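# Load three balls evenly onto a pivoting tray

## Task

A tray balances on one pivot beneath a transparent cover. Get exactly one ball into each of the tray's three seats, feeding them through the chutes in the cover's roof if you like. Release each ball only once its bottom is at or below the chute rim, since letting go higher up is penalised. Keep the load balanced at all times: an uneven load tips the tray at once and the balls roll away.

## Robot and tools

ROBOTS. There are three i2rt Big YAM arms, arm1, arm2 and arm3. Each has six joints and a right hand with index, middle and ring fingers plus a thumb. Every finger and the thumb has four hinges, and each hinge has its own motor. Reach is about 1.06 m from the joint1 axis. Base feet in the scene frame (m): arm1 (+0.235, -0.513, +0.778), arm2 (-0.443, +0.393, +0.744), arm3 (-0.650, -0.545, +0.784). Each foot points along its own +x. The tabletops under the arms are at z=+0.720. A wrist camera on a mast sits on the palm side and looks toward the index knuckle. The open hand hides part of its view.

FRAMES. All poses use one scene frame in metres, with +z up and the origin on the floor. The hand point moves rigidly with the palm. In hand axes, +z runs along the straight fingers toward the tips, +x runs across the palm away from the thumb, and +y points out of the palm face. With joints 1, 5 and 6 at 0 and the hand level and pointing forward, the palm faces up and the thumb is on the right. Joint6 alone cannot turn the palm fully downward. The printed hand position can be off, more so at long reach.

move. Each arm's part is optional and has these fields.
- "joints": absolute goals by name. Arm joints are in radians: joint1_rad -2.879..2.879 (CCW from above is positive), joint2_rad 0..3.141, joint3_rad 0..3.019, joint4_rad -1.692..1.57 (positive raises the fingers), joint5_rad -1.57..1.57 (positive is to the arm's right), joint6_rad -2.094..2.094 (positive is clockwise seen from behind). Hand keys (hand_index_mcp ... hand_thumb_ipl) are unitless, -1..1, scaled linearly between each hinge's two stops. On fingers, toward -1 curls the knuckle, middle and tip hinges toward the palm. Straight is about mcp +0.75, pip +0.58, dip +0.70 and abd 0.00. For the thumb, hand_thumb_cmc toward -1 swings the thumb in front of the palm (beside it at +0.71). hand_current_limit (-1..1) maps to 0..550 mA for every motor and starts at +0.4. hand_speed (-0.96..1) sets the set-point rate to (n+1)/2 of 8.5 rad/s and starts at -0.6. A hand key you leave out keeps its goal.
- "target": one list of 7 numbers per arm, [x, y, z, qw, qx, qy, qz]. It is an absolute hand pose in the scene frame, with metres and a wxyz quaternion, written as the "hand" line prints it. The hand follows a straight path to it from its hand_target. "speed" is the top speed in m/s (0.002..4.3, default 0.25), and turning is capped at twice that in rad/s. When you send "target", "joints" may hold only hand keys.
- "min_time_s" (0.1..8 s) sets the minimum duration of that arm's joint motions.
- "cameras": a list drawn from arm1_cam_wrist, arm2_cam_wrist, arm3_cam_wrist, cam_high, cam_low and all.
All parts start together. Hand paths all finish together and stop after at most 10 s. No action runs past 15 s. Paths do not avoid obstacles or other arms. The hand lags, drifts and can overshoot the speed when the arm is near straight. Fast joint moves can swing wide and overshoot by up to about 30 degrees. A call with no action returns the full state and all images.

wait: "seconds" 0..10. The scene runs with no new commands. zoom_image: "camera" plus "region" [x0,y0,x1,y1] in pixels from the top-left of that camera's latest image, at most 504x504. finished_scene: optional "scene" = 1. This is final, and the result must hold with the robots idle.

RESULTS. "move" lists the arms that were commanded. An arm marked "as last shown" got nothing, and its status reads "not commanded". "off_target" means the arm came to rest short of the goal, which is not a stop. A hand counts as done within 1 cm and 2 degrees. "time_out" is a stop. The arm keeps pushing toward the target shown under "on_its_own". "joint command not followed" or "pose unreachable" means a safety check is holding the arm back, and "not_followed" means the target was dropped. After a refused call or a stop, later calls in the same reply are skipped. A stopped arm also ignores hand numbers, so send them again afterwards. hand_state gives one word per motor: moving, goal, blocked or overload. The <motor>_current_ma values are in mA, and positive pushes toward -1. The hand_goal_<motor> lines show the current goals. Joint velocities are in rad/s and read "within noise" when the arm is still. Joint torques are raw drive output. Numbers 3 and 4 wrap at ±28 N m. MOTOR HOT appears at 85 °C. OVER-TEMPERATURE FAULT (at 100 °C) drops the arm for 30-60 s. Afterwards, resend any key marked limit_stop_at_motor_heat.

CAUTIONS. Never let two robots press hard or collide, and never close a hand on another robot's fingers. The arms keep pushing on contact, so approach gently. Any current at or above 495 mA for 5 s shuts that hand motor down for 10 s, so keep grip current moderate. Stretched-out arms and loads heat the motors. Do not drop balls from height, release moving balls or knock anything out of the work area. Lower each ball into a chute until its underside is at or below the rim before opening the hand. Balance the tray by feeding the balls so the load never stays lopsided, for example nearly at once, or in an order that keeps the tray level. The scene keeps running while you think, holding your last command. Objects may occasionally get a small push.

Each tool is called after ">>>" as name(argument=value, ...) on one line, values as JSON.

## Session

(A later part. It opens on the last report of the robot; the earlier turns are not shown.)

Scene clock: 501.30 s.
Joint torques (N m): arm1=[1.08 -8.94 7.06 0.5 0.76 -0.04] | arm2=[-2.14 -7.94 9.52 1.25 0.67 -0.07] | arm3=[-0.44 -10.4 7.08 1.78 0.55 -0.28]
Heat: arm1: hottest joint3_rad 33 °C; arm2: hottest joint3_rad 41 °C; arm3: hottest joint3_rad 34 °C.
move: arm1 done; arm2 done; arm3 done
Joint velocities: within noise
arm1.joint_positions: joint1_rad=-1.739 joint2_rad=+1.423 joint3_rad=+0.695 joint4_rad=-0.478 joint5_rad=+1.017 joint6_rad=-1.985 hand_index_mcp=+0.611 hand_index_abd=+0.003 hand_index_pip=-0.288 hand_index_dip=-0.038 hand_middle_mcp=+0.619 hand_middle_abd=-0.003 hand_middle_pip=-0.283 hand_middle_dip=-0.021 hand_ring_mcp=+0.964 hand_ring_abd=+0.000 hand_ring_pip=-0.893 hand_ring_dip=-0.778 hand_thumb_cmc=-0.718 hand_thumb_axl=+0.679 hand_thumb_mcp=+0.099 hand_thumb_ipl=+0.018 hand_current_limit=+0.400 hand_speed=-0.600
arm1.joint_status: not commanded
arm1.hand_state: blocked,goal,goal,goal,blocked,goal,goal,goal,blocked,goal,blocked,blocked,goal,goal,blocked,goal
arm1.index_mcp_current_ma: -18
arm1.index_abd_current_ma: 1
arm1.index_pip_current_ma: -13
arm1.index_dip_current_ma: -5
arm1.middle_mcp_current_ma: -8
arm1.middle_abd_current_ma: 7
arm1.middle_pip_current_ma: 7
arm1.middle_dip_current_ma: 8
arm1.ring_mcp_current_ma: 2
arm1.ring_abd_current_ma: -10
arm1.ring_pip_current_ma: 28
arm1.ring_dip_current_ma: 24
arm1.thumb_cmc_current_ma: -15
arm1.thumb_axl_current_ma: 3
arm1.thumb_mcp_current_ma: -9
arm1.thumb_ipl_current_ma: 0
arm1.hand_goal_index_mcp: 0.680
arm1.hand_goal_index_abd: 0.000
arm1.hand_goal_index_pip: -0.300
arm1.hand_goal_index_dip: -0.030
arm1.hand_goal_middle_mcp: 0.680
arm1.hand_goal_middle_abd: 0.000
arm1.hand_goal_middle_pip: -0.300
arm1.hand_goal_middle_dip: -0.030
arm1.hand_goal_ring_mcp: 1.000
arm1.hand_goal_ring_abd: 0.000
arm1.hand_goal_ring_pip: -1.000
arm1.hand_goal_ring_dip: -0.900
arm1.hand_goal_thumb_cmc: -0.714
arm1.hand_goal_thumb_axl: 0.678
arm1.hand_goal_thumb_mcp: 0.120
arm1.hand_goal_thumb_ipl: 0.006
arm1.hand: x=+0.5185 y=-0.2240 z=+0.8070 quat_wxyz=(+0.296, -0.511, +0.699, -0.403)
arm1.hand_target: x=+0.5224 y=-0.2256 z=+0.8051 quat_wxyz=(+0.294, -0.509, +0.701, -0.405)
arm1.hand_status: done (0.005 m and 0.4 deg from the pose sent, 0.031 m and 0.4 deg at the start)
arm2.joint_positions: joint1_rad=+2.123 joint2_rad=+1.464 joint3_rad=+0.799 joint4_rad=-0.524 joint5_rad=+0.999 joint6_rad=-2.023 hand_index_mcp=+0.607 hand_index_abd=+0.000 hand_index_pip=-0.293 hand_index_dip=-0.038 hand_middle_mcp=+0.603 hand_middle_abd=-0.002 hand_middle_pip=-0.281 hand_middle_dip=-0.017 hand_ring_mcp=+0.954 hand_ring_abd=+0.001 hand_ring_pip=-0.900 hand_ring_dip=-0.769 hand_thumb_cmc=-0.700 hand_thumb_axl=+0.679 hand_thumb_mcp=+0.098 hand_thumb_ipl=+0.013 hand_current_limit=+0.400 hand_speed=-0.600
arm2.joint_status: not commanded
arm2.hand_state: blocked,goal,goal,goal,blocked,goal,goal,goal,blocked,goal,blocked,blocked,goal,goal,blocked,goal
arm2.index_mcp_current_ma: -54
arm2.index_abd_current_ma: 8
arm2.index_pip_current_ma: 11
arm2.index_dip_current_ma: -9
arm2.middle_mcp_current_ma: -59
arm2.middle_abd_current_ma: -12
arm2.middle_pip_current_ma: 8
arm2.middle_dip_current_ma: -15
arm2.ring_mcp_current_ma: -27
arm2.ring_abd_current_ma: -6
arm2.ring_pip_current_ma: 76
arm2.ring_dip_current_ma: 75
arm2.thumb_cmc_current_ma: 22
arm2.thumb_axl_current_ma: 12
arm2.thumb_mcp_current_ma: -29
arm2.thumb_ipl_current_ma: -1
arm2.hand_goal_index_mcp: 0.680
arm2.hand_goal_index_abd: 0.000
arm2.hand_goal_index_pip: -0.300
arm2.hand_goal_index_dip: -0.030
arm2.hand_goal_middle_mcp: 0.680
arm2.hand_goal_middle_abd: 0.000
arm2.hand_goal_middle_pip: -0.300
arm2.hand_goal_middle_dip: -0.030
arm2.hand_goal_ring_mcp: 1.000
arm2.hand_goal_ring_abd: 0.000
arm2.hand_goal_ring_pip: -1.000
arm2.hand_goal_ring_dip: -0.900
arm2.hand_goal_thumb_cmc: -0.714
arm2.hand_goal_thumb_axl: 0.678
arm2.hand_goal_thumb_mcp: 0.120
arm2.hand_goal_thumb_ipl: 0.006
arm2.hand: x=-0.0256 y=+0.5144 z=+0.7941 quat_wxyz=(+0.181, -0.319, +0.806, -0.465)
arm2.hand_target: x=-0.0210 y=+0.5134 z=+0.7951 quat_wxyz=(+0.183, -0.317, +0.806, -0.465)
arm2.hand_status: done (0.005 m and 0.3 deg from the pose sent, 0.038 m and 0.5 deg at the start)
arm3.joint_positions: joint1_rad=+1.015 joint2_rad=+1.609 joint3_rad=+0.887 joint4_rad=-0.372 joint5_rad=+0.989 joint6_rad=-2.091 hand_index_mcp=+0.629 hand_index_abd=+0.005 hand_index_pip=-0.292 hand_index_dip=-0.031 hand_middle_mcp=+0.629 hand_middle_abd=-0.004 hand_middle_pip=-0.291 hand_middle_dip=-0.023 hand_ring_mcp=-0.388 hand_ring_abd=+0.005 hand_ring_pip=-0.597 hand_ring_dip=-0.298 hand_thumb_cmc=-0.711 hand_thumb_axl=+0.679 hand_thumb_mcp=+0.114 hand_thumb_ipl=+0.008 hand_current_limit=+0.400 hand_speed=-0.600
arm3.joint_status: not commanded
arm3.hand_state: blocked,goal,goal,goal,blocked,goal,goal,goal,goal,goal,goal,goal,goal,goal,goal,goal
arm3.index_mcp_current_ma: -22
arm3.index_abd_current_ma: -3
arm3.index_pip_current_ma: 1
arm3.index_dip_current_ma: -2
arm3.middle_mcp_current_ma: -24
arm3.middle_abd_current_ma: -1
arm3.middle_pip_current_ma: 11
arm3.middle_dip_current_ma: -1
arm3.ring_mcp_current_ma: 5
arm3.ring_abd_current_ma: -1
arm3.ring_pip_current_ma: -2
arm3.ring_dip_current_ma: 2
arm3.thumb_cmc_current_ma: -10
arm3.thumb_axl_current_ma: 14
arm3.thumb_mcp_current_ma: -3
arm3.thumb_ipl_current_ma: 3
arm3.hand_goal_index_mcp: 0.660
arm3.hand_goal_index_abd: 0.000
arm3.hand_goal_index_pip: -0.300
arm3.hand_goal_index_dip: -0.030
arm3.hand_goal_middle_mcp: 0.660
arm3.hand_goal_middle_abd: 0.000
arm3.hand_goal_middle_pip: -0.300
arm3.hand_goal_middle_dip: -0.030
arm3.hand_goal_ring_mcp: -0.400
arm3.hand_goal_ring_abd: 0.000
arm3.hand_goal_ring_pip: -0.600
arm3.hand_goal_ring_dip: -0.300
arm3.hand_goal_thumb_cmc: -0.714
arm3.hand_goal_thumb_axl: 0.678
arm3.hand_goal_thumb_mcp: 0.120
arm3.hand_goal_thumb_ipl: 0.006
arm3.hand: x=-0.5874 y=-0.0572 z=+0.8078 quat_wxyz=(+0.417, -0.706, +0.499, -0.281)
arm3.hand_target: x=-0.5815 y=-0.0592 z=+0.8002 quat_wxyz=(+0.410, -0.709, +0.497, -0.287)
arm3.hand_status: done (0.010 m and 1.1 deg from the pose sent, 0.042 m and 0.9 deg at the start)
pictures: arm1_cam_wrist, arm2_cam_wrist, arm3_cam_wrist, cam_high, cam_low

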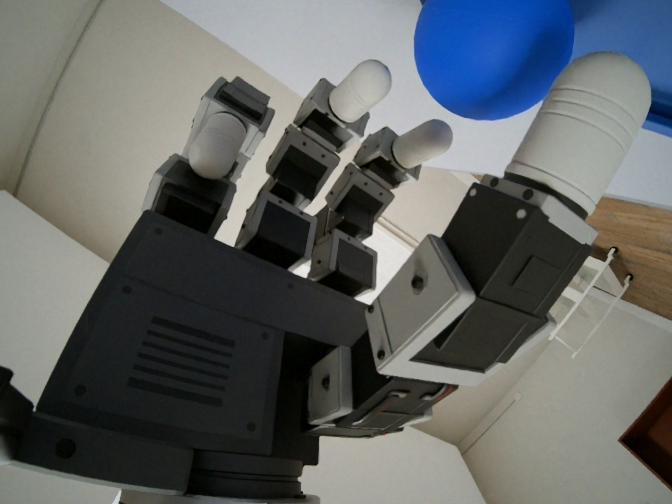

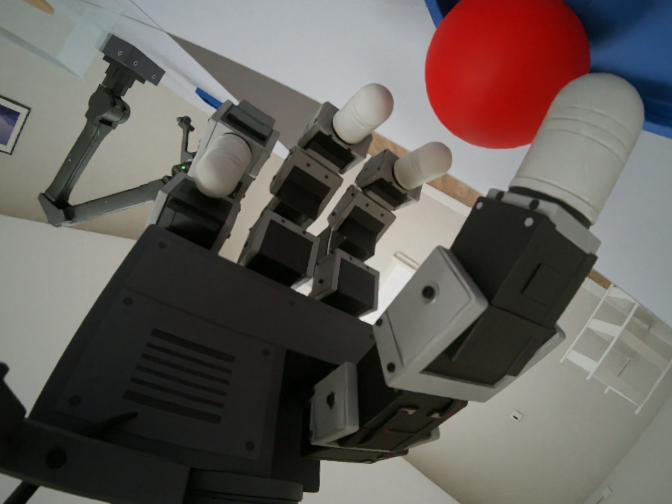

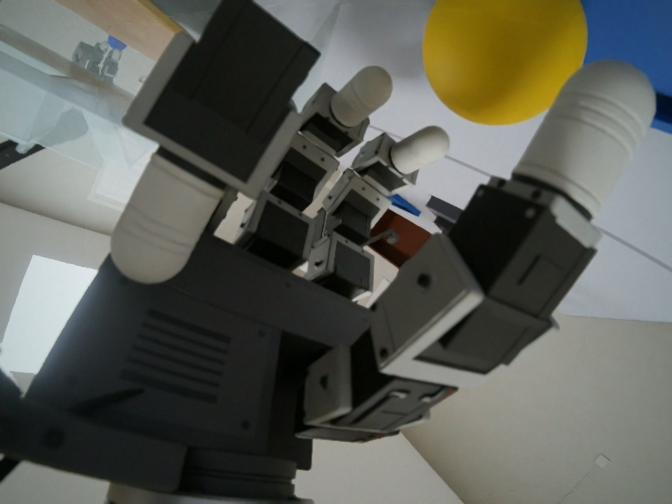

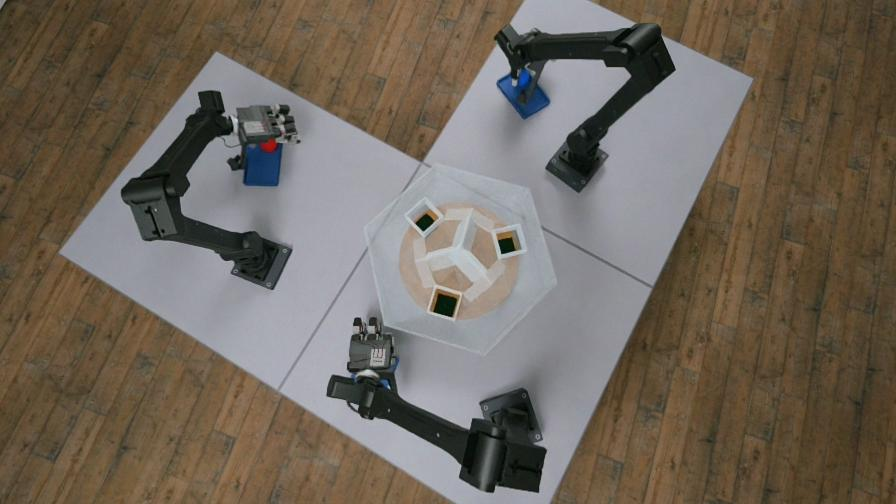

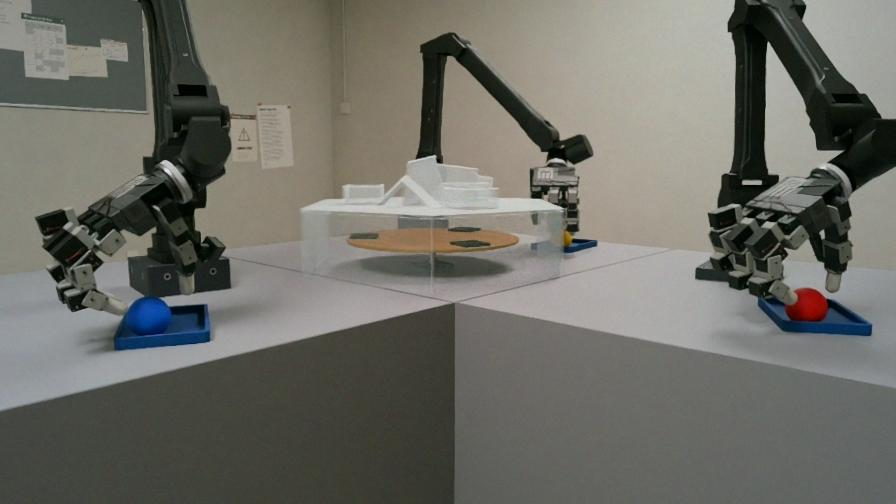

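>>> move(arm1={"target":[0.5236,-0.2300,0.775,0.2939,-0.5091,0.7006,-0.4045],"speed":0.1}, arm2={"target":[-0.0238,0.5128,0.764,0.1833,-0.3175,0.8058,-0.4652],"speed":0.1}, arm3={"target":[-0.5819,-0.0626,0.768,0.4096,-0.7094,0.4968,-0.2868],"speed":0.1}, cameras=["all"])

>>> zoom_image(camera="cam_low", region=[30, 240, 250, 364])

>>> zoom_image(camera="cam_low", region=[680, 190, 896, 344])

>>> zoom_image(camera="cam_low", region=[520, 160, 620, 260])

Scene clock: 510.30 s.
Joint torques (N m): arm1=[1.08 -9.23 6.39 0.59 0.76 -0.05] | arm2=[-1.85 -7.94 8.72 1.25 0.7 -0.03] | arm3=[-0.44 -10.64 6.43 1.78 0.56 -0.29]
Heat: arm1: hottest joint3_rad 32 °C; arm2: hottest joint3_rad 41 °C; arm3: hottest joint3_rad 34 °C.
move: arm1 done; arm2 done; arm3 done
Joint velocities: within noise
arm1.joint_positions: joint1_rad=-1.749 joint2_rad=+1.487 joint3_rad=+0.654 joint4_rad=-0.357 joint5_rad=+1.013 joint6_rad=-2.002 hand_index_mcp=+0.612 hand_index_abd=-0.003 hand_index_pip=-0.288 hand_index_dip=-0.038 hand_middle_mcp=+0.619 hand_middle_abd=-0.003 hand_middle_pip=-0.283 hand_middle_dip=-0.021 hand_ring_mcp=+0.964 hand_ring_abd=+0.000 hand_ring_pip=-0.893 hand_ring_dip=-0.778 hand_thumb_cmc=-0.718 hand_thumb_axl=+0.679 hand_thumb_mcp=+0.099 hand_thumb_ipl=+0.018 hand_current_limit=+0.400 hand_speed=-0.600
arm1.joint_status: not commanded
arm1.hand_state: blocked,goal,goal,goal,blocked,goal,goal,goal,blocked,goal,blocked,blocked,goal,goal,blocked,goal
arm1.index_mcp_current_ma: -20
arm1.index_abd_current_ma: -3
arm1.index_pip_current_ma: -2
arm1.index_dip_current_ma: -5
arm1.middle_mcp_current_ma: -14
arm1.middle_abd_current_ma: 11
arm1.middle_pip_current_ma: 4
arm1.middle_dip_current_ma: 2
arm1.ring_mcp_current_ma: -1
arm1.ring_abd_current_ma: 0
arm1.ring_pip_current_ma: 24
arm1.ring_dip_current_ma: 29
arm1.thumb_cmc_current_ma: -6
arm1.thumb_axl_current_ma: -5
arm1.thumb_mcp_current_ma: -2
arm1.thumb_ipl_current_ma: 3
arm1.hand_goal_index_mcp: 0.680
arm1.hand_goal_index_abd: 0.000
arm1.hand_goal_index_pip: -0.300
arm1.hand_goal_index_dip: -0.030
arm1.hand_goal_middle_mcp: 0.680
arm1.hand_goal_middle_abd: 0.000
arm1.hand_goal_middle_pip: -0.300
arm1.hand_goal_middle_dip: -0.030
arm1.hand_goal_ring_mcp: 1.000
arm1.hand_goal_ring_abd: 0.000
arm1.hand_goal_ring_pip: -1.000
arm1.hand_goal_ring_dip: -0.900
arm1.hand_goal_thumb_cmc: -0.714
arm1.hand_goal_thumb_axl: 0.678
arm1.hand_goal_thumb_mcp: 0.120
arm1.hand_goal_thumb_ipl: 0.006
arm1.hand: x=+0.5200 y=-0.2279 z=+0.7776 quat_wxyz=(+0.296, -0.511, +0.699, -0.403)
arm1.hand_target: x=+0.5236 y=-0.2300 z=+0.7751 quat_wxyz=(+0.294, -0.509, +0.701, -0.404)
arm1.hand_status: done (0.005 m and 0.4 deg from the pose sent, 0.033 m and 0.4 deg at the start)
arm2.joint_positions: joint1_rad=+2.123 joint2_rad=+1.520 joint3_rad=+0.759 joint4_rad=-0.428 joint5_rad=+0.999 joint6_rad=-2.023 hand_index_mcp=+0.607 hand_index_abd=+0.000 hand_index_pip=-0.293 hand_index_dip=-0.038 hand_middle_mcp=+0.603 hand_middle_abd=-0.002 hand_middle_pip=-0.281 hand_middle_dip=-0.017 hand_ring_mcp=+0.954 hand_ring_abd=+0.001 hand_ring_pip=-0.900 hand_ring_dip=-0.769 hand_thumb_cmc=-0.700 hand_thumb_axl=+0.679 hand_thumb_mcp=+0.098 hand_thumb_ipl=+0.013 hand_current_limit=+0.400 hand_speed=-0.600
arm2.joint_status: not commanded
arm2.hand_state: blocked,goal,goal,goal,blocked,goal,goal,goal,blocked,goal,blocked,blocked,goal,goal,blocked,goal
arm2.index_mcp_current_ma: -47
arm2.index_abd_current_ma: -4
arm2.index_pip_current_ma: 15
arm2.index_dip_current_ma: 8
arm2.middle_mcp_current_ma: -68
arm2.middle_abd_current_ma: -1
arm2.middle_pip_current_ma: 6
arm2.middle_dip_current_ma: -12
arm2.ring_mcp_current_ma: -17
arm2.ring_abd_current_ma: -7
arm2.ring_pip_current_ma: 58
arm2.ring_dip_current_ma: 82
arm2.thumb_cmc_current_ma: 19
arm2.thumb_axl_current_ma: 19
arm2.thumb_mcp_current_ma: -15
arm2.thumb_ipl_current_ma: -6
arm2.hand_goal_index_mcp: 0.680
arm2.hand_goal_index_abd: 0.000
arm2.hand_goal_index_pip: -0.300
arm2.hand_goal_index_dip: -0.030
arm2.hand_goal_middle_mcp: 0.680
arm2.hand_goal_middle_abd: 0.000
arm2.hand_goal_middle_pip: -0.300
arm2.hand_goal_middle_dip: -0.030
arm2.hand_goal_ring_mcp: 1.000
arm2.hand_goal_ring_abd: 0.000
arm2.hand_goal_ring_pip: -1.000
arm2.hand_goal_ring_dip: -0.900
arm2.hand_goal_thumb_cmc: -0.714
arm2.hand_goal_thumb_axl: 0.678
arm2.hand_goal_thumb_mcp: 0.120
arm2.hand_goal_thumb_ipl: 0.006
arm2.hand: x=-0.0278 y=+0.5132 z=+0.7640 quat_wxyz=(+0.181, -0.319, +0.806, -0.465)
arm2.hand_target: x=-0.0238 y=+0.5127 z=+0.7640 quat_wxyz=(+0.183, -0.317, +0.806, -0.465)
arm2.hand_status: done (0.004 m and 0.3 deg from the pose sent, 0.030 m and 0.3 deg at the start)
arm3.joint_positions: joint1_rad=+1.015 joint2_rad=+1.670 joint3_rad=+0.853 joint4_rad=-0.278 joint5_rad=+0.989 joint6_rad=-2.092 hand_index_mcp=+0.629 hand_index_abd=+0.000 hand_index_pip=-0.293 hand_index_dip=-0.034 hand_middle_mcp=+0.629 hand_middle_abd=-0.004 hand_middle_pip=-0.291 hand_middle_dip=-0.023 hand_ring_mcp=-0.388 hand_ring_abd=+0.005 hand_ring_pip=-0.597 hand_ring_dip=-0.298 hand_thumb_cmc=-0.711 hand_thumb_axl=+0.679 hand_thumb_mcp=+0.114 hand_thumb_ipl=+0.008 hand_current_limit=+0.400 hand_speed=-0.600
arm3.joint_status: not commanded
arm3.hand_state: blocked,goal,goal,goal,blocked,goal,goal,goal,goal,goal,goal,goal,goal,goal,goal,goal
arm3.index_mcp_current_ma: -20
arm3.index_abd_current_ma: -8
arm3.index_pip_current_ma: -2
arm3.index_dip_current_ma: -5
arm3.middle_mcp_current_ma: -34
arm3.middle_abd_current_ma: 1
arm3.middle_pip_current_ma: 14
arm3.middle_dip_current_ma: 1
arm3.ring_mcp_current_ma: 8
arm3.ring_abd_current_ma: 3
arm3.ring_pip_current_ma: -2
arm3.ring_dip_current_ma: 15
arm3.thumb_cmc_current_ma: -8
arm3.thumb_axl_current_ma: 8
arm3.thumb_mcp_current_ma: -7
arm3.thumb_ipl_current_ma: 7
arm3.hand_goal_index_mcp: 0.660
arm3.hand_goal_index_abd: 0.000
arm3.hand_goal_index_pip: -0.300
arm3.hand_goal_index_dip: -0.030
arm3.hand_goal_middle_mcp: 0.660
arm3.hand_goal_middle_abd: 0.000
arm3.hand_goal_middle_pip: -0.300
arm3.hand_goal_middle_dip: -0.030
arm3.hand_goal_ring_mcp: -0.400
arm3.hand_goal_ring_abd: 0.000
arm3.hand_goal_ring_pip: -0.600
arm3.hand_goal_ring_dip: -0.300
arm3.hand_goal_thumb_cmc: -0.714
arm3.hand_goal_thumb_axl: 0.678
arm3.hand_goal_thumb_mcp: 0.120
arm3.hand_goal_thumb_ipl: 0.006
arm3.hand: x=-0.5873 y=-0.0604 z=+0.7760 quat_wxyz=(+0.416, -0.706, +0.499, -0.281)
arm3.hand_target: x=-0.5819 y=-0.0628 z=+0.7682 quat_wxyz=(+0.409, -0.709, +0.497, -0.287)
arm3.hand_status: done (0.010 m and 1.1 deg from the pose sent, 0.040 m and 1.1 deg at the start)
pictures: arm1_cam_wrist, arm2_cam_wrist, arm3_cam_wrist, cam_high, cam_low

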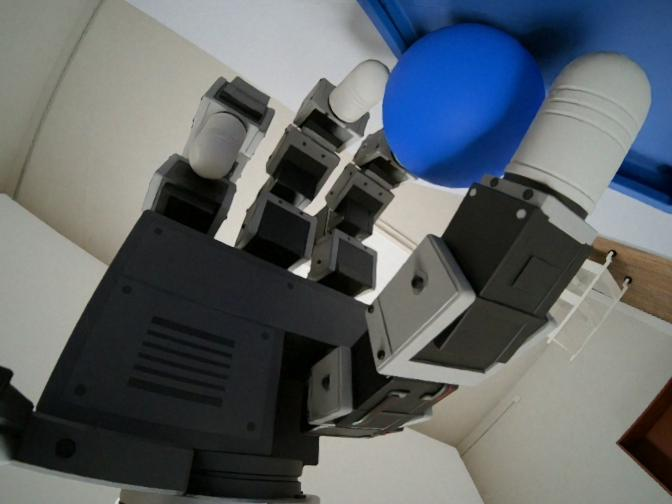

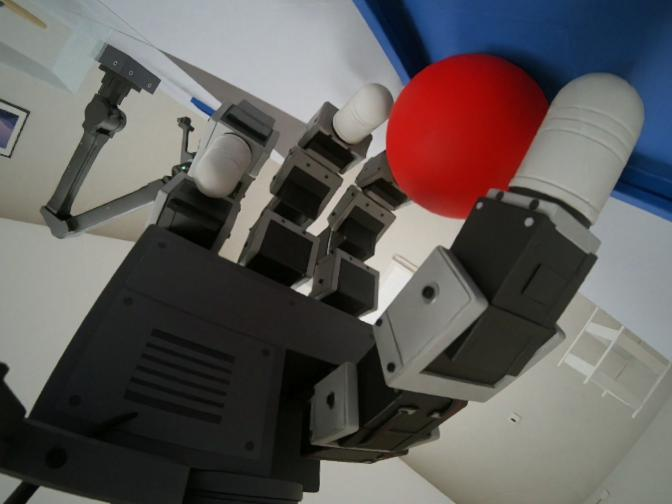

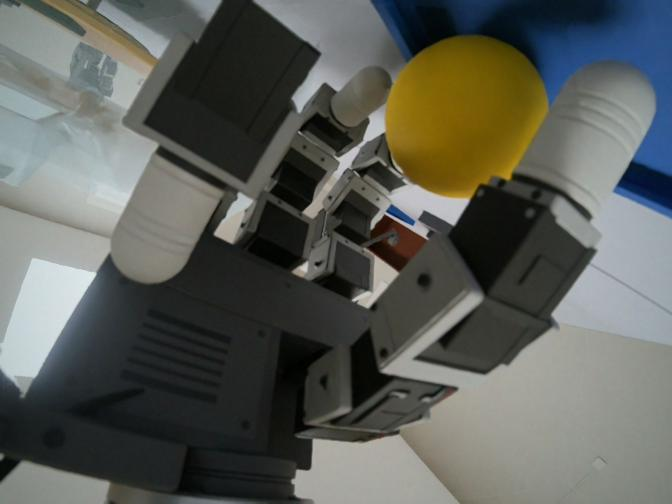

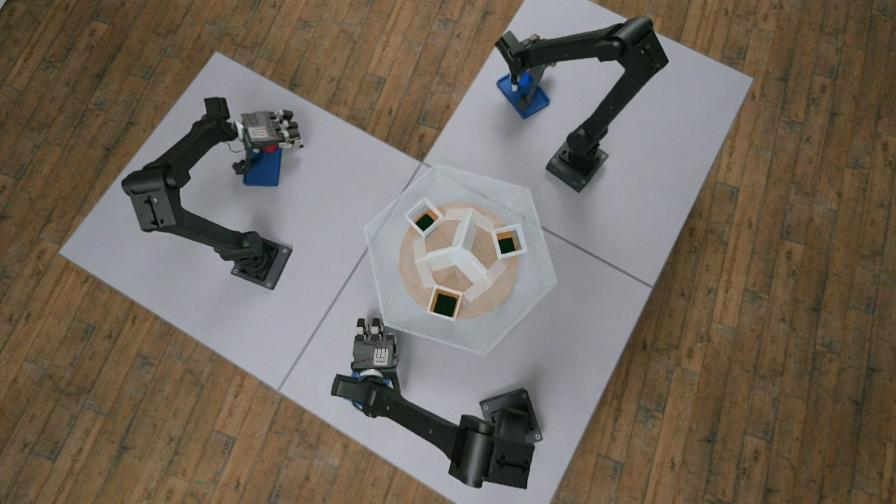

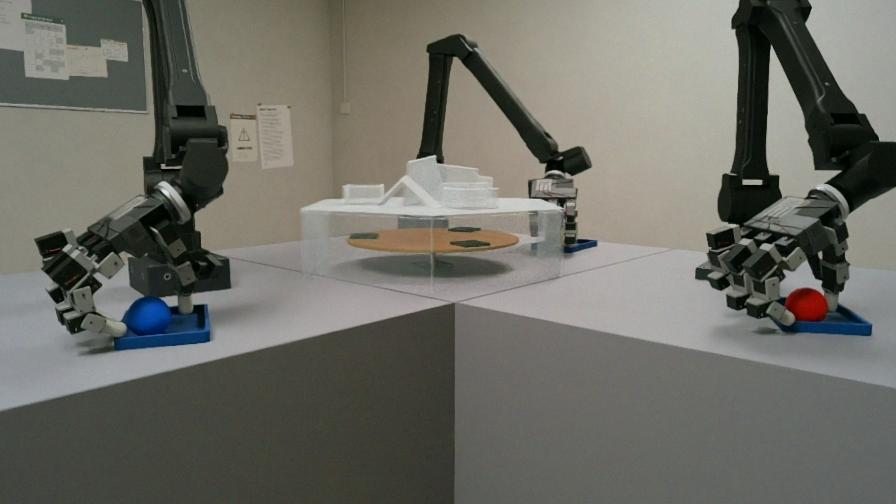

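Scaled by 2.291 from the camera's image (finer frame: 1280x720).

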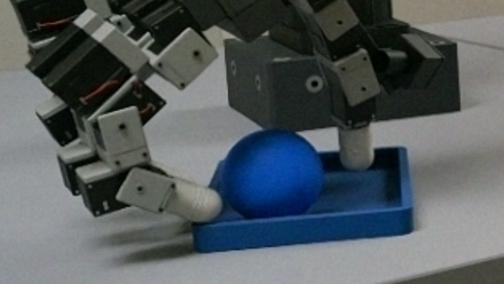

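Scaled by 2.333 from the camera's image (finer frame: 1280x720).

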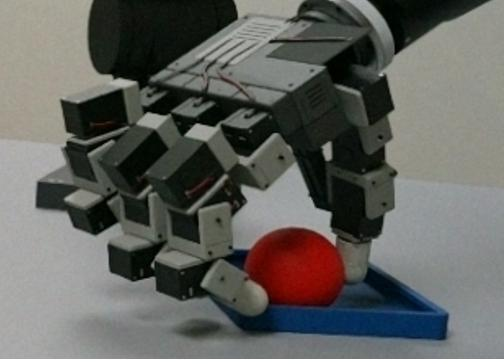

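Scaled by 5.040 from the camera's image (finer frame: 1280x720).

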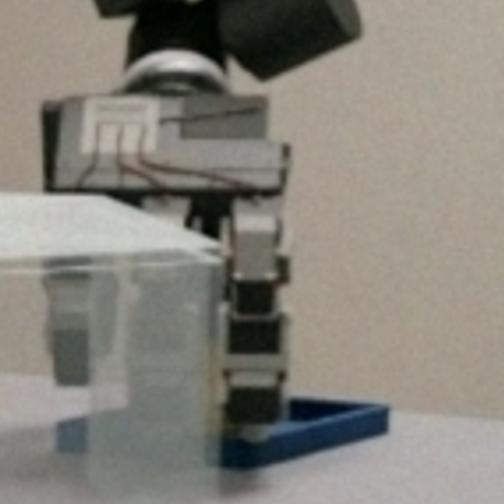

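>>> move(arm2={"target":[-0.0238,0.5128,0.815,0.1833,-0.3175,0.8058,-0.4652],"speed":0.15})

>>> move(arm2={"target":[-0.0228,0.5122,0.7695,0.1833,-0.3175,0.8058,-0.4652],"speed":0.1}, cameras=["arm2_cam_wrist","cam_low"])

>>> zoom_image(camera="cam_low", region=[680, 190, 896, 344])

Scene clock: 530.50 s.
Joint torques (N m): arm1=[1.08 -9.11 6.42 0.51 0.77 -0.04] | arm2=[-1.96 -8.94 13.24 0.49 0.72 -0.02] | arm3=[-0.26 -10.46 6.43 1.8 0.59 -0.28]
Heat: arm1: hottest joint3_rad 32 °C; arm2: hottest joint3_rad 40 °C; arm3: hottest joint3_rad 33 °C.
move: arm2 off_target
Joint velocities: within noise
arm1, arm3: as last shown
arm1.index_mcp_current_ma: -8
arm1.index_abd_current_ma: -5
arm1.index_pip_current_ma: -15
arm1.index_dip_current_ma: -8
arm1.middle_mcp_current_ma: -8
arm1.middle_abd_current_ma: 15
arm1.middle_pip_current_ma: 11
arm1.middle_dip_current_ma: -2
arm1.ring_mcp_current_ma: 1
arm1.ring_abd_current_ma: -16
arm1.ring_pip_current_ma: 21
arm1.ring_dip_current_ma: 39
arm1.thumb_cmc_current_ma: -8
arm1.thumb_axl_current_ma: 14
arm1.thumb_mcp_current_ma: -4
arm1.thumb_ipl_current_ma: 7
arm1.hand: x=+0.5200 y=-0.2278 z=+0.7776 quat_wxyz=(+0.296, -0.511, +0.699, -0.403)
arm1.hand_target: x=+0.5236 y=-0.2299 z=+0.7752 quat_wxyz=(+0.294, -0.509, +0.701, -0.404)
arm2.joint_positions: joint1_rad=+2.123 joint2_rad=+1.436 joint3_rad=+0.775 joint4_rad=-0.570 joint5_rad=+0.999 joint6_rad=-2.026 hand_index_mcp=+0.612 hand_index_abd=+0.000 hand_index_pip=-0.293 hand_index_dip=-0.038 hand_middle_mcp=+0.603 hand_middle_abd=-0.002 hand_middle_pip=-0.281 hand_middle_dip=-0.017 hand_ring_mcp=+0.954 hand_ring_abd=+0.001 hand_ring_pip=-0.900 hand_ring_dip=-0.769 hand_thumb_cmc=-0.700 hand_thumb_axl=+0.679 hand_thumb_mcp=+0.098 hand_thumb_ipl=+0.013 hand_current_limit=+0.400 hand_speed=-0.600
arm2.joint_status: not commanded
arm2.hand_state: blocked,goal,goal,goal,blocked,goal,goal,goal,blocked,goal,blocked,blocked,goal,goal,blocked,goal
arm2.index_mcp_current_ma: -47
arm2.index_abd_current_ma: 8
arm2.index_pip_current_ma: -6
arm2.index_dip_current_ma: 12
arm2.middle_mcp_current_ma: -70
arm2.middle_abd_current_ma: -20
arm2.middle_pip_current_ma: 16
arm2.middle_dip_current_ma: 15
arm2.ring_mcp_current_ma: -3
arm2.ring_abd_current_ma: -9
arm2.ring_pip_current_ma: 73
arm2.ring_dip_current_ma: 68
arm2.thumb_cmc_current_ma: 13
arm2.thumb_axl_current_ma: 11
arm2.thumb_mcp_current_ma: -35
arm2.thumb_ipl_current_ma: -2
arm2.hand_goal_index_mcp: 0.680
arm2.hand_goal_index_abd: 0.000
arm2.hand_goal_index_pip: -0.300
arm2.hand_goal_index_dip: -0.030
arm2.hand_goal_middle_mcp: 0.680
arm2.hand_goal_middle_abd: 0.000
arm2.hand_goal_middle_pip: -0.300
arm2.hand_goal_middle_dip: -0.030
arm2.hand_goal_ring_mcp: 1.000
arm2.hand_goal_ring_abd: 0.000
arm2.hand_goal_ring_pip: -1.000
arm2.hand_goal_ring_dip: -0.900
arm2.hand_goal_thumb_cmc: -0.714
arm2.hand_goal_thumb_axl: 0.678
arm2.hand_goal_thumb_mcp: 0.120
arm2.hand_goal_thumb_ipl: 0.006
arm2.hand: x=-0.0427 y=+0.5047 z=+0.7926 quat_wxyz=(+0.163, -0.331, +0.804, -0.467)
arm2.hand_target: x=-0.0246 y=+0.5123 z=+0.8153 quat_wxyz=(+0.183, -0.317, +0.806, -0.465)
arm2.hand_status: off_target (0.030 m and 2.8 deg from the pose sent, 0.051 m and 0.3 deg at the start)
arm3.index_mcp_current_ma: -24
arm3.index_abd_current_ma: -9
arm3.index_pip_current_ma: -3
arm3.index_dip_current_ma: 3
arm3.middle_mcp_current_ma: -28
arm3.middle_abd_current_ma: -3
arm3.middle_pip_current_ma: 11
arm3.ring_mcp_current_ma: 5
arm3.ring_pip_current_ma: -8
arm3.ring_dip_current_ma: 8
arm3.thumb_axl_current_ma: 9
arm3.thumb_mcp_current_ma: -6
arm3.thumb_ipl_current_ma: 1
pictures: none

Scene clock: 531.70 s.
Joint torques (N m): arm1=[1.26 -9.29 6.41 0.54 0.76 -0.05] | arm2=[-2.08 -8 8.88 1.26 0.68 -0.06] | arm3=[-0.5 -10.58 6.48 1.78 0.58 -0.28]
Heat: arm1: hottest joint3_rad 32 °C; arm2: hottest joint3_rad 40 °C; arm3: hottest joint3_rad 33 °C.
move: arm2 done
Joint velocities: within noise
arm1, arm3: as last shown
arm1.index_mcp_current_ma: -19
arm1.index_abd_current_ma: 2
arm1.index_pip_current_ma: -6
arm1.index_dip_current_ma: -15
arm1.middle_mcp_current_ma: -2
arm1.middle_abd_current_ma: 9
arm1.middle_pip_current_ma: -1
arm1.middle_dip_current_ma: 8
arm1.ring_mcp_current_ma: -1
arm1.ring_abd_current_ma: 4
arm1.ring_pip_current_ma: 22
arm1.ring_dip_current_ma: 34
arm1.thumb_cmc_current_ma: -3
arm1.thumb_axl_current_ma: 3
arm1.thumb_mcp_current_ma: -11
arm1.thumb_ipl_current_ma: 3
arm2.joint_positions: joint1_rad=+2.123 joint2_rad=+1.509 joint3_rad=+0.765 joint4_rad=-0.441 joint5_rad=+0.998 joint6_rad=-2.026 hand_index_mcp=+0.612 hand_index_abd=+0.000 hand_index_pip=-0.293 hand_index_dip=-0.038 hand_middle_mcp=+0.603 hand_middle_abd=-0.002 hand_middle_pip=-0.281 hand_middle_dip=-0.017 hand_ring_mcp=+0.954 hand_ring_abd=+0.001 hand_ring_pip=-0.900 hand_ring_dip=-0.769 hand_thumb_cmc=-0.700 hand_thumb_axl=+0.679 hand_thumb_mcp=+0.098 hand_thumb_ipl=+0.013 hand_current_limit=+0.400 hand_speed=-0.600
arm2.joint_status: not commanded
arm2.hand_state: blocked,goal,goal,goal,blocked,goal,goal,goal,blocked,goal,blocked,blocked,goal,goal,blocked,goal
arm2.index_mcp_current_ma: -44
arm2.index_abd_current_ma: 8
arm2.index_pip_current_ma: 10
arm2.index_dip_current_ma: -1
arm2.middle_mcp_current_ma: -61
arm2.middle_abd_current_ma: -7
arm2.middle_pip_current_ma: 2
arm2.middle_dip_current_ma: 1
arm2.ring_mcp_current_ma: -27
arm2.ring_abd_current_ma: -25
arm2.ring_pip_current_ma: 64
arm2.ring_dip_current_ma: 82
arm2.thumb_cmc_current_ma: 25
arm2.thumb_axl_current_ma: 6
arm2.thumb_mcp_current_ma: -28
arm2.thumb_ipl_current_ma: -2
arm2.hand_goal_index_mcp: 0.680
arm2.hand_goal_index_abd: 0.000
arm2.hand_goal_index_pip: -0.300
arm2.hand_goal_index_dip: -0.030
arm2.hand_goal_middle_mcp: 0.680
arm2.hand_goal_middle_abd: 0.000
arm2.hand_goal_middle_pip: -0.300
arm2.hand_goal_middle_dip: -0.030
arm2.hand_goal_ring_mcp: 1.000
arm2.hand_goal_ring_abd: 0.000
arm2.hand_goal_ring_pip: -1.000
arm2.hand_goal_ring_dip: -0.900
arm2.hand_goal_thumb_cmc: -0.714
arm2.hand_goal_thumb_axl: 0.678
arm2.hand_goal_thumb_mcp: 0.120
arm2.hand_goal_thumb_ipl: 0.006
arm2.hand: x=-0.0270 y=+0.5135 z=+0.7694 quat_wxyz=(+0.182, -0.319, +0.806, -0.465)
arm2.hand_target: x=-0.0228 y=+0.5122 z=+0.7696 quat_wxyz=(+0.183, -0.317, +0.806, -0.465)
arm2.hand_status: done (0.004 m and 0.3 deg from the pose sent, 0.031 m and 2.8 deg at the start)
arm3.index_mcp_current_ma: -25
arm3.index_abd_current_ma: -7
arm3.index_pip_current_ma: 2
arm3.index_dip_current_ma: -8
arm3.middle_mcp_current_ma: -33
arm3.middle_abd_current_ma: 9
arm3.middle_pip_current_ma: 9
arm3.middle_dip_current_ma: 2
arm3.ring_mcp_current_ma: 12
arm3.ring_abd_current_ma: 7
arm3.ring_pip_current_ma: 5
arm3.thumb_cmc_current_ma: -5
arm3.thumb_axl_current_ma: 12
arm3.thumb_ipl_current_ma: 3

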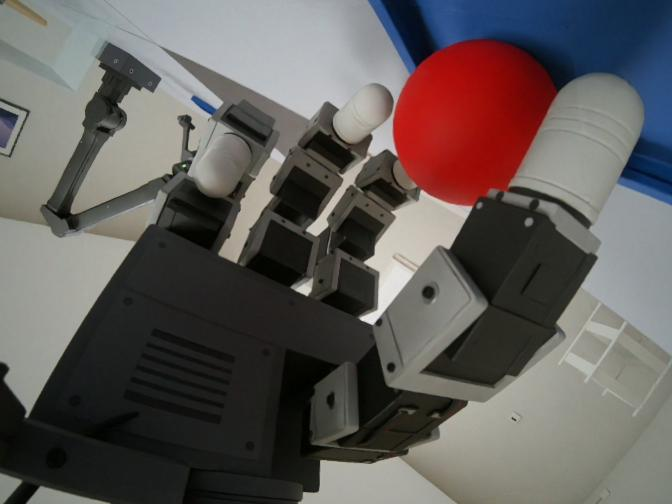

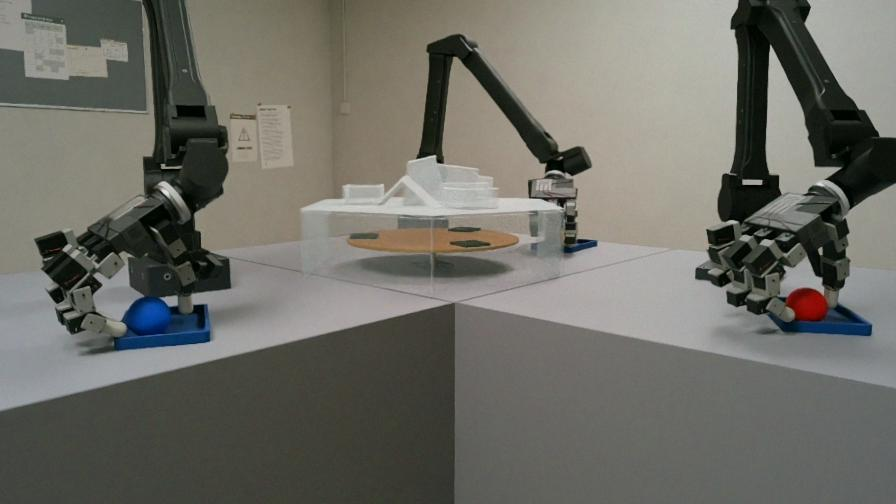

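Scaled by 2.333 from the camera's image (finer frame: 1280x720).

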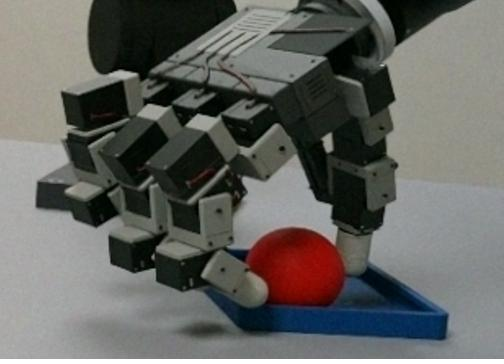

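>>> move(arm1={"joints":{"hand_speed":-0.88,"hand_index_mcp":0.52,"hand_middle_mcp":0.52,"hand_thumb_mcp":0.0}}, arm2={"joints":{"hand_speed":-0.88,"hand_index_mcp":0.52,"hand_middle_mcp":0.52,"hand_thumb_mcp":0.0}}, arm3={"joints":{"hand_speed":-0.88,"hand_index_mcp":0.52,"hand_middle_mcp":0.52,"hand_thumb_mcp":0.0}}, cameras=["all"])

>>> zoom_image(camera="cam_low", region=[30, 240, 250, 364])

>>> zoom_image(camera="cam_low", region=[680, 190, 896, 344])

Scene clock: 535.53 s.
Joint torques (N m): arm1=[1.14 -9.11 6.37 0.53 0.76 -0.05] | arm2=[-2.02 -7.88 8.9 1.25 0.68 -0.06] | arm3=[-0.38 -10.64 6.46 1.7 0.57 -0.27]
Heat: arm1: hottest joint3_rad 32 °C; arm2: hottest joint3_rad 40 °C; arm3: hottest joint3_rad 32 °C.
move: arm1 done; arm2 done; arm3 done
Joint velocities: within noise
arm1.joint_positions: joint1_rad=-1.749 joint2_rad=+1.487 joint3_rad=+0.654 joint4_rad=-0.357 joint5_rad=+1.013 joint6_rad=-2.002 hand_index_mcp=+0.503 hand_index_abd=-0.003 hand_index_pip=-0.288 hand_index_dip=-0.038 hand_middle_mcp=+0.505 hand_middle_abd=-0.003 hand_middle_pip=-0.283 hand_middle_dip=-0.021 hand_ring_mcp=+0.964 hand_ring_abd=+0.000 hand_ring_pip=-0.893 hand_ring_dip=-0.778 hand_thumb_cmc=-0.718 hand_thumb_axl=+0.679 hand_thumb_mcp=+0.005 hand_thumb_ipl=+0.018 hand_current_limit=+0.400 hand_speed=-0.880
arm1.joint_status: all done
arm1.hand_state: goal,goal,goal,goal,goal,goal,goal,goal,blocked,goal,blocked,blocked,goal,goal,goal,goal
arm1.index_mcp_current_ma: -6
arm1.index_abd_current_ma: 0
arm1.index_pip_current_ma: -4
arm1.index_dip_current_ma: -12
arm1.middle_mcp_current_ma: -1
arm1.middle_abd_current_ma: 4
arm1.middle_pip_current_ma: 8
arm1.middle_dip_current_ma: 2
arm1.ring_mcp_current_ma: -6
arm1.ring_abd_current_ma: -8
arm1.ring_pip_current_ma: 28
arm1.ring_dip_current_ma: 23
arm1.thumb_cmc_current_ma: -5
arm1.thumb_axl_current_ma: 0
arm1.thumb_mcp_current_ma: -4
arm1.thumb_ipl_current_ma: 15
arm1.hand_goal_index_mcp: 0.520
arm1.hand_goal_index_abd: 0.000
arm1.hand_goal_index_pip: -0.300
arm1.hand_goal_index_dip: -0.030
arm1.hand_goal_middle_mcp: 0.520
arm1.hand_goal_middle_abd: 0.000
arm1.hand_goal_middle_pip: -0.300
arm1.hand_goal_middle_dip: -0.030
arm1.hand_goal_ring_mcp: 1.000
arm1.hand_goal_ring_abd: 0.000
arm1.hand_goal_ring_pip: -1.000
arm1.hand_goal_ring_dip: -0.900
arm1.hand_goal_thumb_cmc: -0.714
arm1.hand_goal_thumb_axl: 0.678
arm1.hand_goal_thumb_mcp: 0.000
arm1.hand_goal_thumb_ipl: 0.006
arm1.hand: x=+0.5200 y=-0.2278 z=+0.7776 quat_wxyz=(+0.296, -0.511, +0.699, -0.403)
arm1.hand_target: x=+0.5236 y=-0.2300 z=+0.7752 quat_wxyz=(+0.294, -0.509, +0.701, -0.404)
arm1.hand_status: not commanded
arm2.joint_positions: joint1_rad=+2.123 joint2_rad=+1.509 joint3_rad=+0.765 joint4_rad=-0.441 joint5_rad=+0.998 joint6_rad=-2.026 hand_index_mcp=+0.503 hand_index_abd=+0.000 hand_index_pip=-0.293 hand_index_dip=-0.038 hand_middle_mcp=+0.503 hand_middle_abd=-0.002 hand_middle_pip=-0.281 hand_middle_dip=-0.017 hand_ring_mcp=+0.954 hand_ring_abd=+0.001 hand_ring_pip=-0.900 hand_ring_dip=-0.769 hand_thumb_cmc=-0.700 hand_thumb_axl=+0.679 hand_thumb_mcp=+0.007 hand_thumb_ipl=+0.016 hand_current_limit=+0.400 hand_speed=-0.880
arm2.joint_status: all done
arm2.hand_state: goal,goal,goal,goal,goal,goal,goal,goal,blocked,goal,blocked,blocked,goal,goal,goal,goal
arm2.index_mcp_current_ma: -18
arm2.index_abd_current_ma: 5
arm2.index_pip_current_ma: 6
arm2.index_dip_current_ma: 9
arm2.middle_mcp_current_ma: -27
arm2.middle_abd_current_ma: -15
arm2.middle_pip_current_ma: 1
arm2.middle_dip_current_ma: 4
arm2.ring_mcp_current_ma: -34
arm2.ring_abd_current_ma: -12
arm2.ring_pip_current_ma: 60
arm2.ring_dip_current_ma: 76
arm2.thumb_cmc_current_ma: 8
arm2.thumb_axl_current_ma: 5
arm2.thumb_mcp_current_ma: -2
arm2.thumb_ipl_current_ma: -1
arm2.hand_goal_index_mcp: 0.520
arm2.hand_goal_index_abd: 0.000
arm2.hand_goal_index_pip: -0.300
arm2.hand_goal_index_dip: -0.030
arm2.hand_goal_middle_mcp: 0.520
arm2.hand_goal_middle_abd: 0.000
arm2.hand_goal_middle_pip: -0.300
arm2.hand_goal_middle_dip: -0.030
arm2.hand_goal_ring_mcp: 1.000
arm2.hand_goal_ring_abd: 0.000
arm2.hand_goal_ring_pip: -1.000
arm2.hand_goal_ring_dip: -0.900
arm2.hand_goal_thumb_cmc: -0.714
arm2.hand_goal_thumb_axl: 0.678
arm2.hand_goal_thumb_mcp: 0.000
arm2.hand_goal_thumb_ipl: 0.006
arm2.hand: x=-0.0270 y=+0.5136 z=+0.7694 quat_wxyz=(+0.182, -0.320, +0.806, -0.464)
arm2.hand_target: x=-0.0228 y=+0.5123 z=+0.7696 quat_wxyz=(+0.183, -0.318, +0.806, -0.465)
arm2.hand_status: not commanded
arm3.joint_positions: joint1_rad=+1.014 joint2_rad=+1.670 joint3_rad=+0.853 joint4_rad=-0.275 joint5_rad=+0.988 joint6_rad=-2.092 hand_index_mcp=+0.512 hand_index_abd=+0.005 hand_index_pip=-0.293 hand_index_dip=-0.031 hand_middle_mcp=+0.511 hand_middle_abd=-0.004 hand_middle_pip=-0.291 hand_middle_dip=-0.023 hand_ring_mcp=-0.388 hand_ring_abd=+0.005 hand_ring_pip=-0.597 hand_ring_dip=-0.298 hand_thumb_cmc=-0.711 hand_thumb_axl=+0.679 hand_thumb_mcp=+0.003 hand_thumb_ipl=+0.011 hand_current_limit=+0.400 hand_speed=-0.880
arm3.joint_status: all done
arm3.hand_state: goal,goal,goal,goal,goal,goal,goal,goal,goal,goal,goal,goal,goal,goal,goal,goal
arm3.index_mcp_current_ma: -5
arm3.index_abd_current_ma: -6
arm3.index_pip_current_ma: -7
arm3.index_dip_current_ma: 2
arm3.middle_mcp_current_ma: -17
arm3.middle_abd_current_ma: -3
arm3.middle_pip_current_ma: 18
arm3.middle_dip_current_ma: 3
arm3.ring_mcp_current_ma: 8
arm3.ring_abd_current_ma: 5
arm3.ring_pip_current_ma: -3
arm3.ring_dip_current_ma: 8
arm3.thumb_cmc_current_ma: -4
arm3.thumb_axl_current_ma: 9
arm3.thumb_mcp_current_ma: -1
arm3.thumb_ipl_current_ma: 4
arm3.hand_goal_index_mcp: 0.520
arm3.hand_goal_index_abd: 0.000
arm3.hand_goal_index_pip: -0.300
arm3.hand_goal_index_dip: -0.030
arm3.hand_goal_middle_mcp: 0.520
arm3.hand_goal_middle_abd: 0.000
arm3.hand_goal_middle_pip: -0.300
arm3.hand_goal_middle_dip: -0.030
arm3.hand_goal_ring_mcp: -0.400
arm3.hand_goal_ring_abd: 0.000
arm3.hand_goal_ring_pip: -0.600
arm3.hand_goal_ring_dip: -0.300
arm3.hand_goal_thumb_cmc: -0.714
arm3.hand_goal_thumb_axl: 0.678
arm3.hand_goal_thumb_mcp: 0.000
arm3.hand_goal_thumb_ipl: 0.006
arm3.hand: x=-0.5871 y=-0.0599 z=+0.7761 quat_wxyz=(+0.417, -0.706, +0.499, -0.280)
arm3.hand_target: x=-0.5821 y=-0.0628 z=+0.7681 quat_wxyz=(+0.409, -0.709, +0.497, -0.287)
arm3.hand_status: not commanded
pictures: arm1_cam_wrist, arm2_cam_wrist, arm3_cam_wrist, cam_high, cam_low

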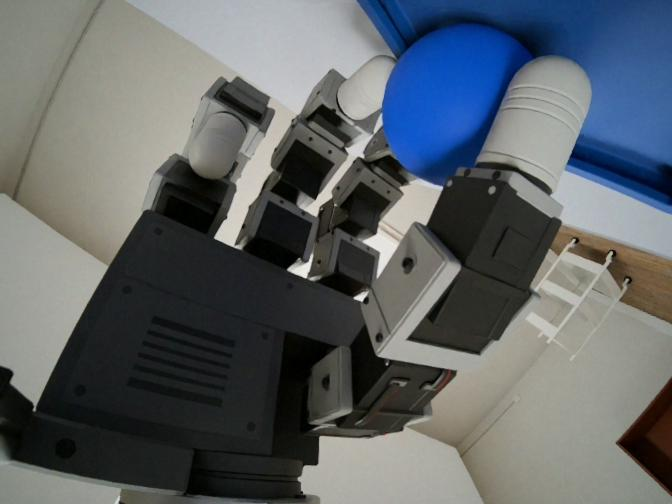

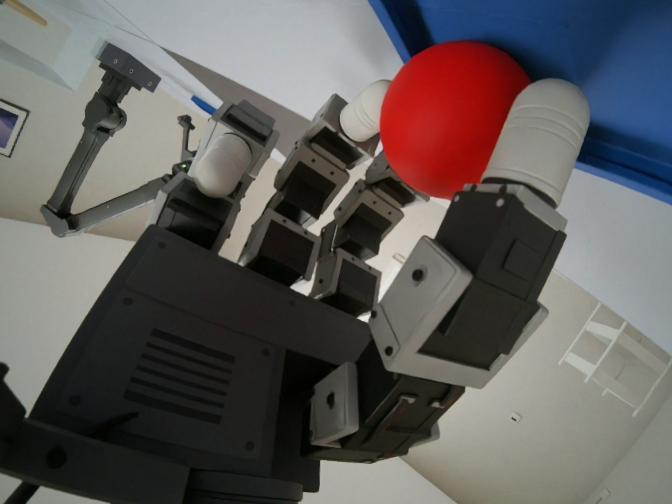

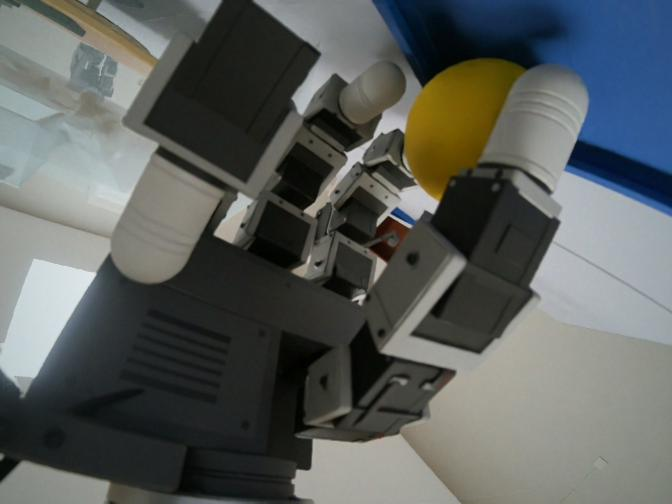

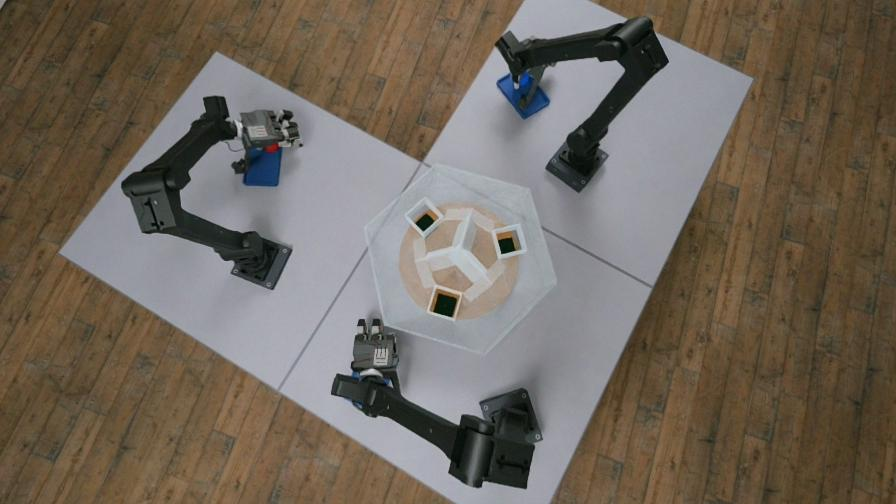

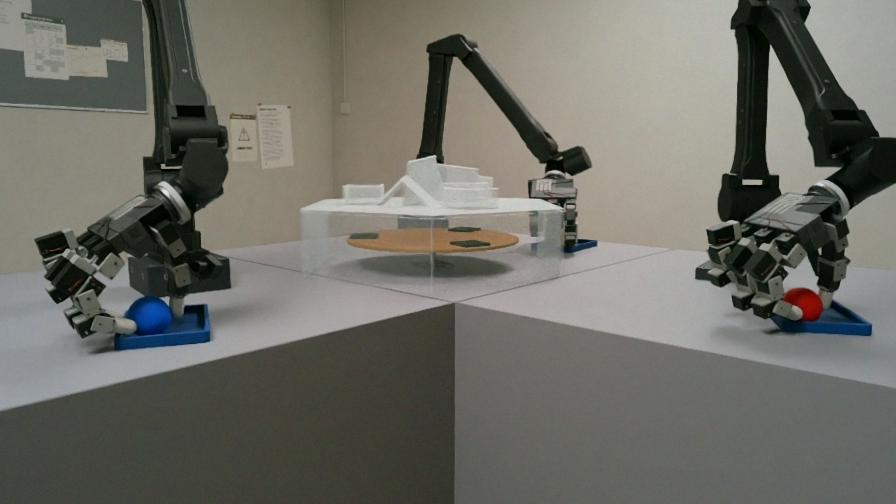

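Scaled by 2.291 from the camera's image (finer frame: 1280x720).

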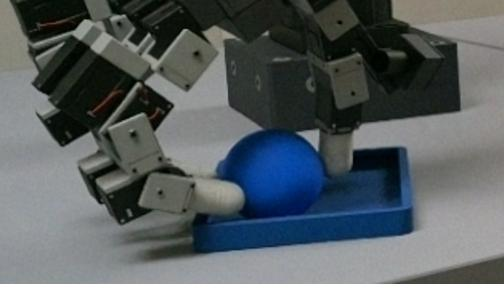

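Scaled by 2.333 from the camera's image (finer frame: 1280x720).

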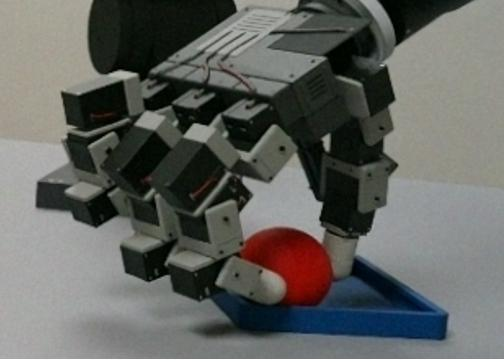

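>>> zoom_image(camera="arm3_cam_wrist", region=[340, 20, 660, 260])

>>> zoom_image(camera="cam_low", region=[520, 160, 620, 260])

Scaled by 1.575 from the camera's image (finer frame: 960x720).

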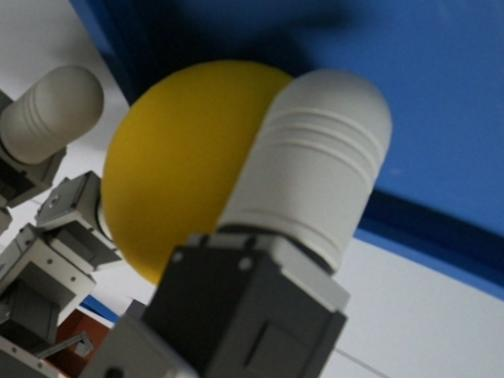

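Scaled by 5.040 from the camera's image (finer frame: 1280x720).

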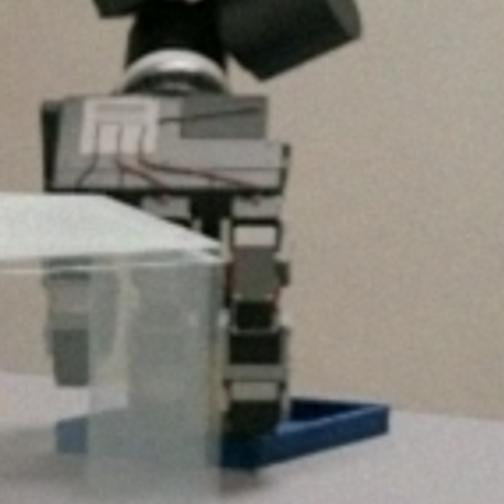

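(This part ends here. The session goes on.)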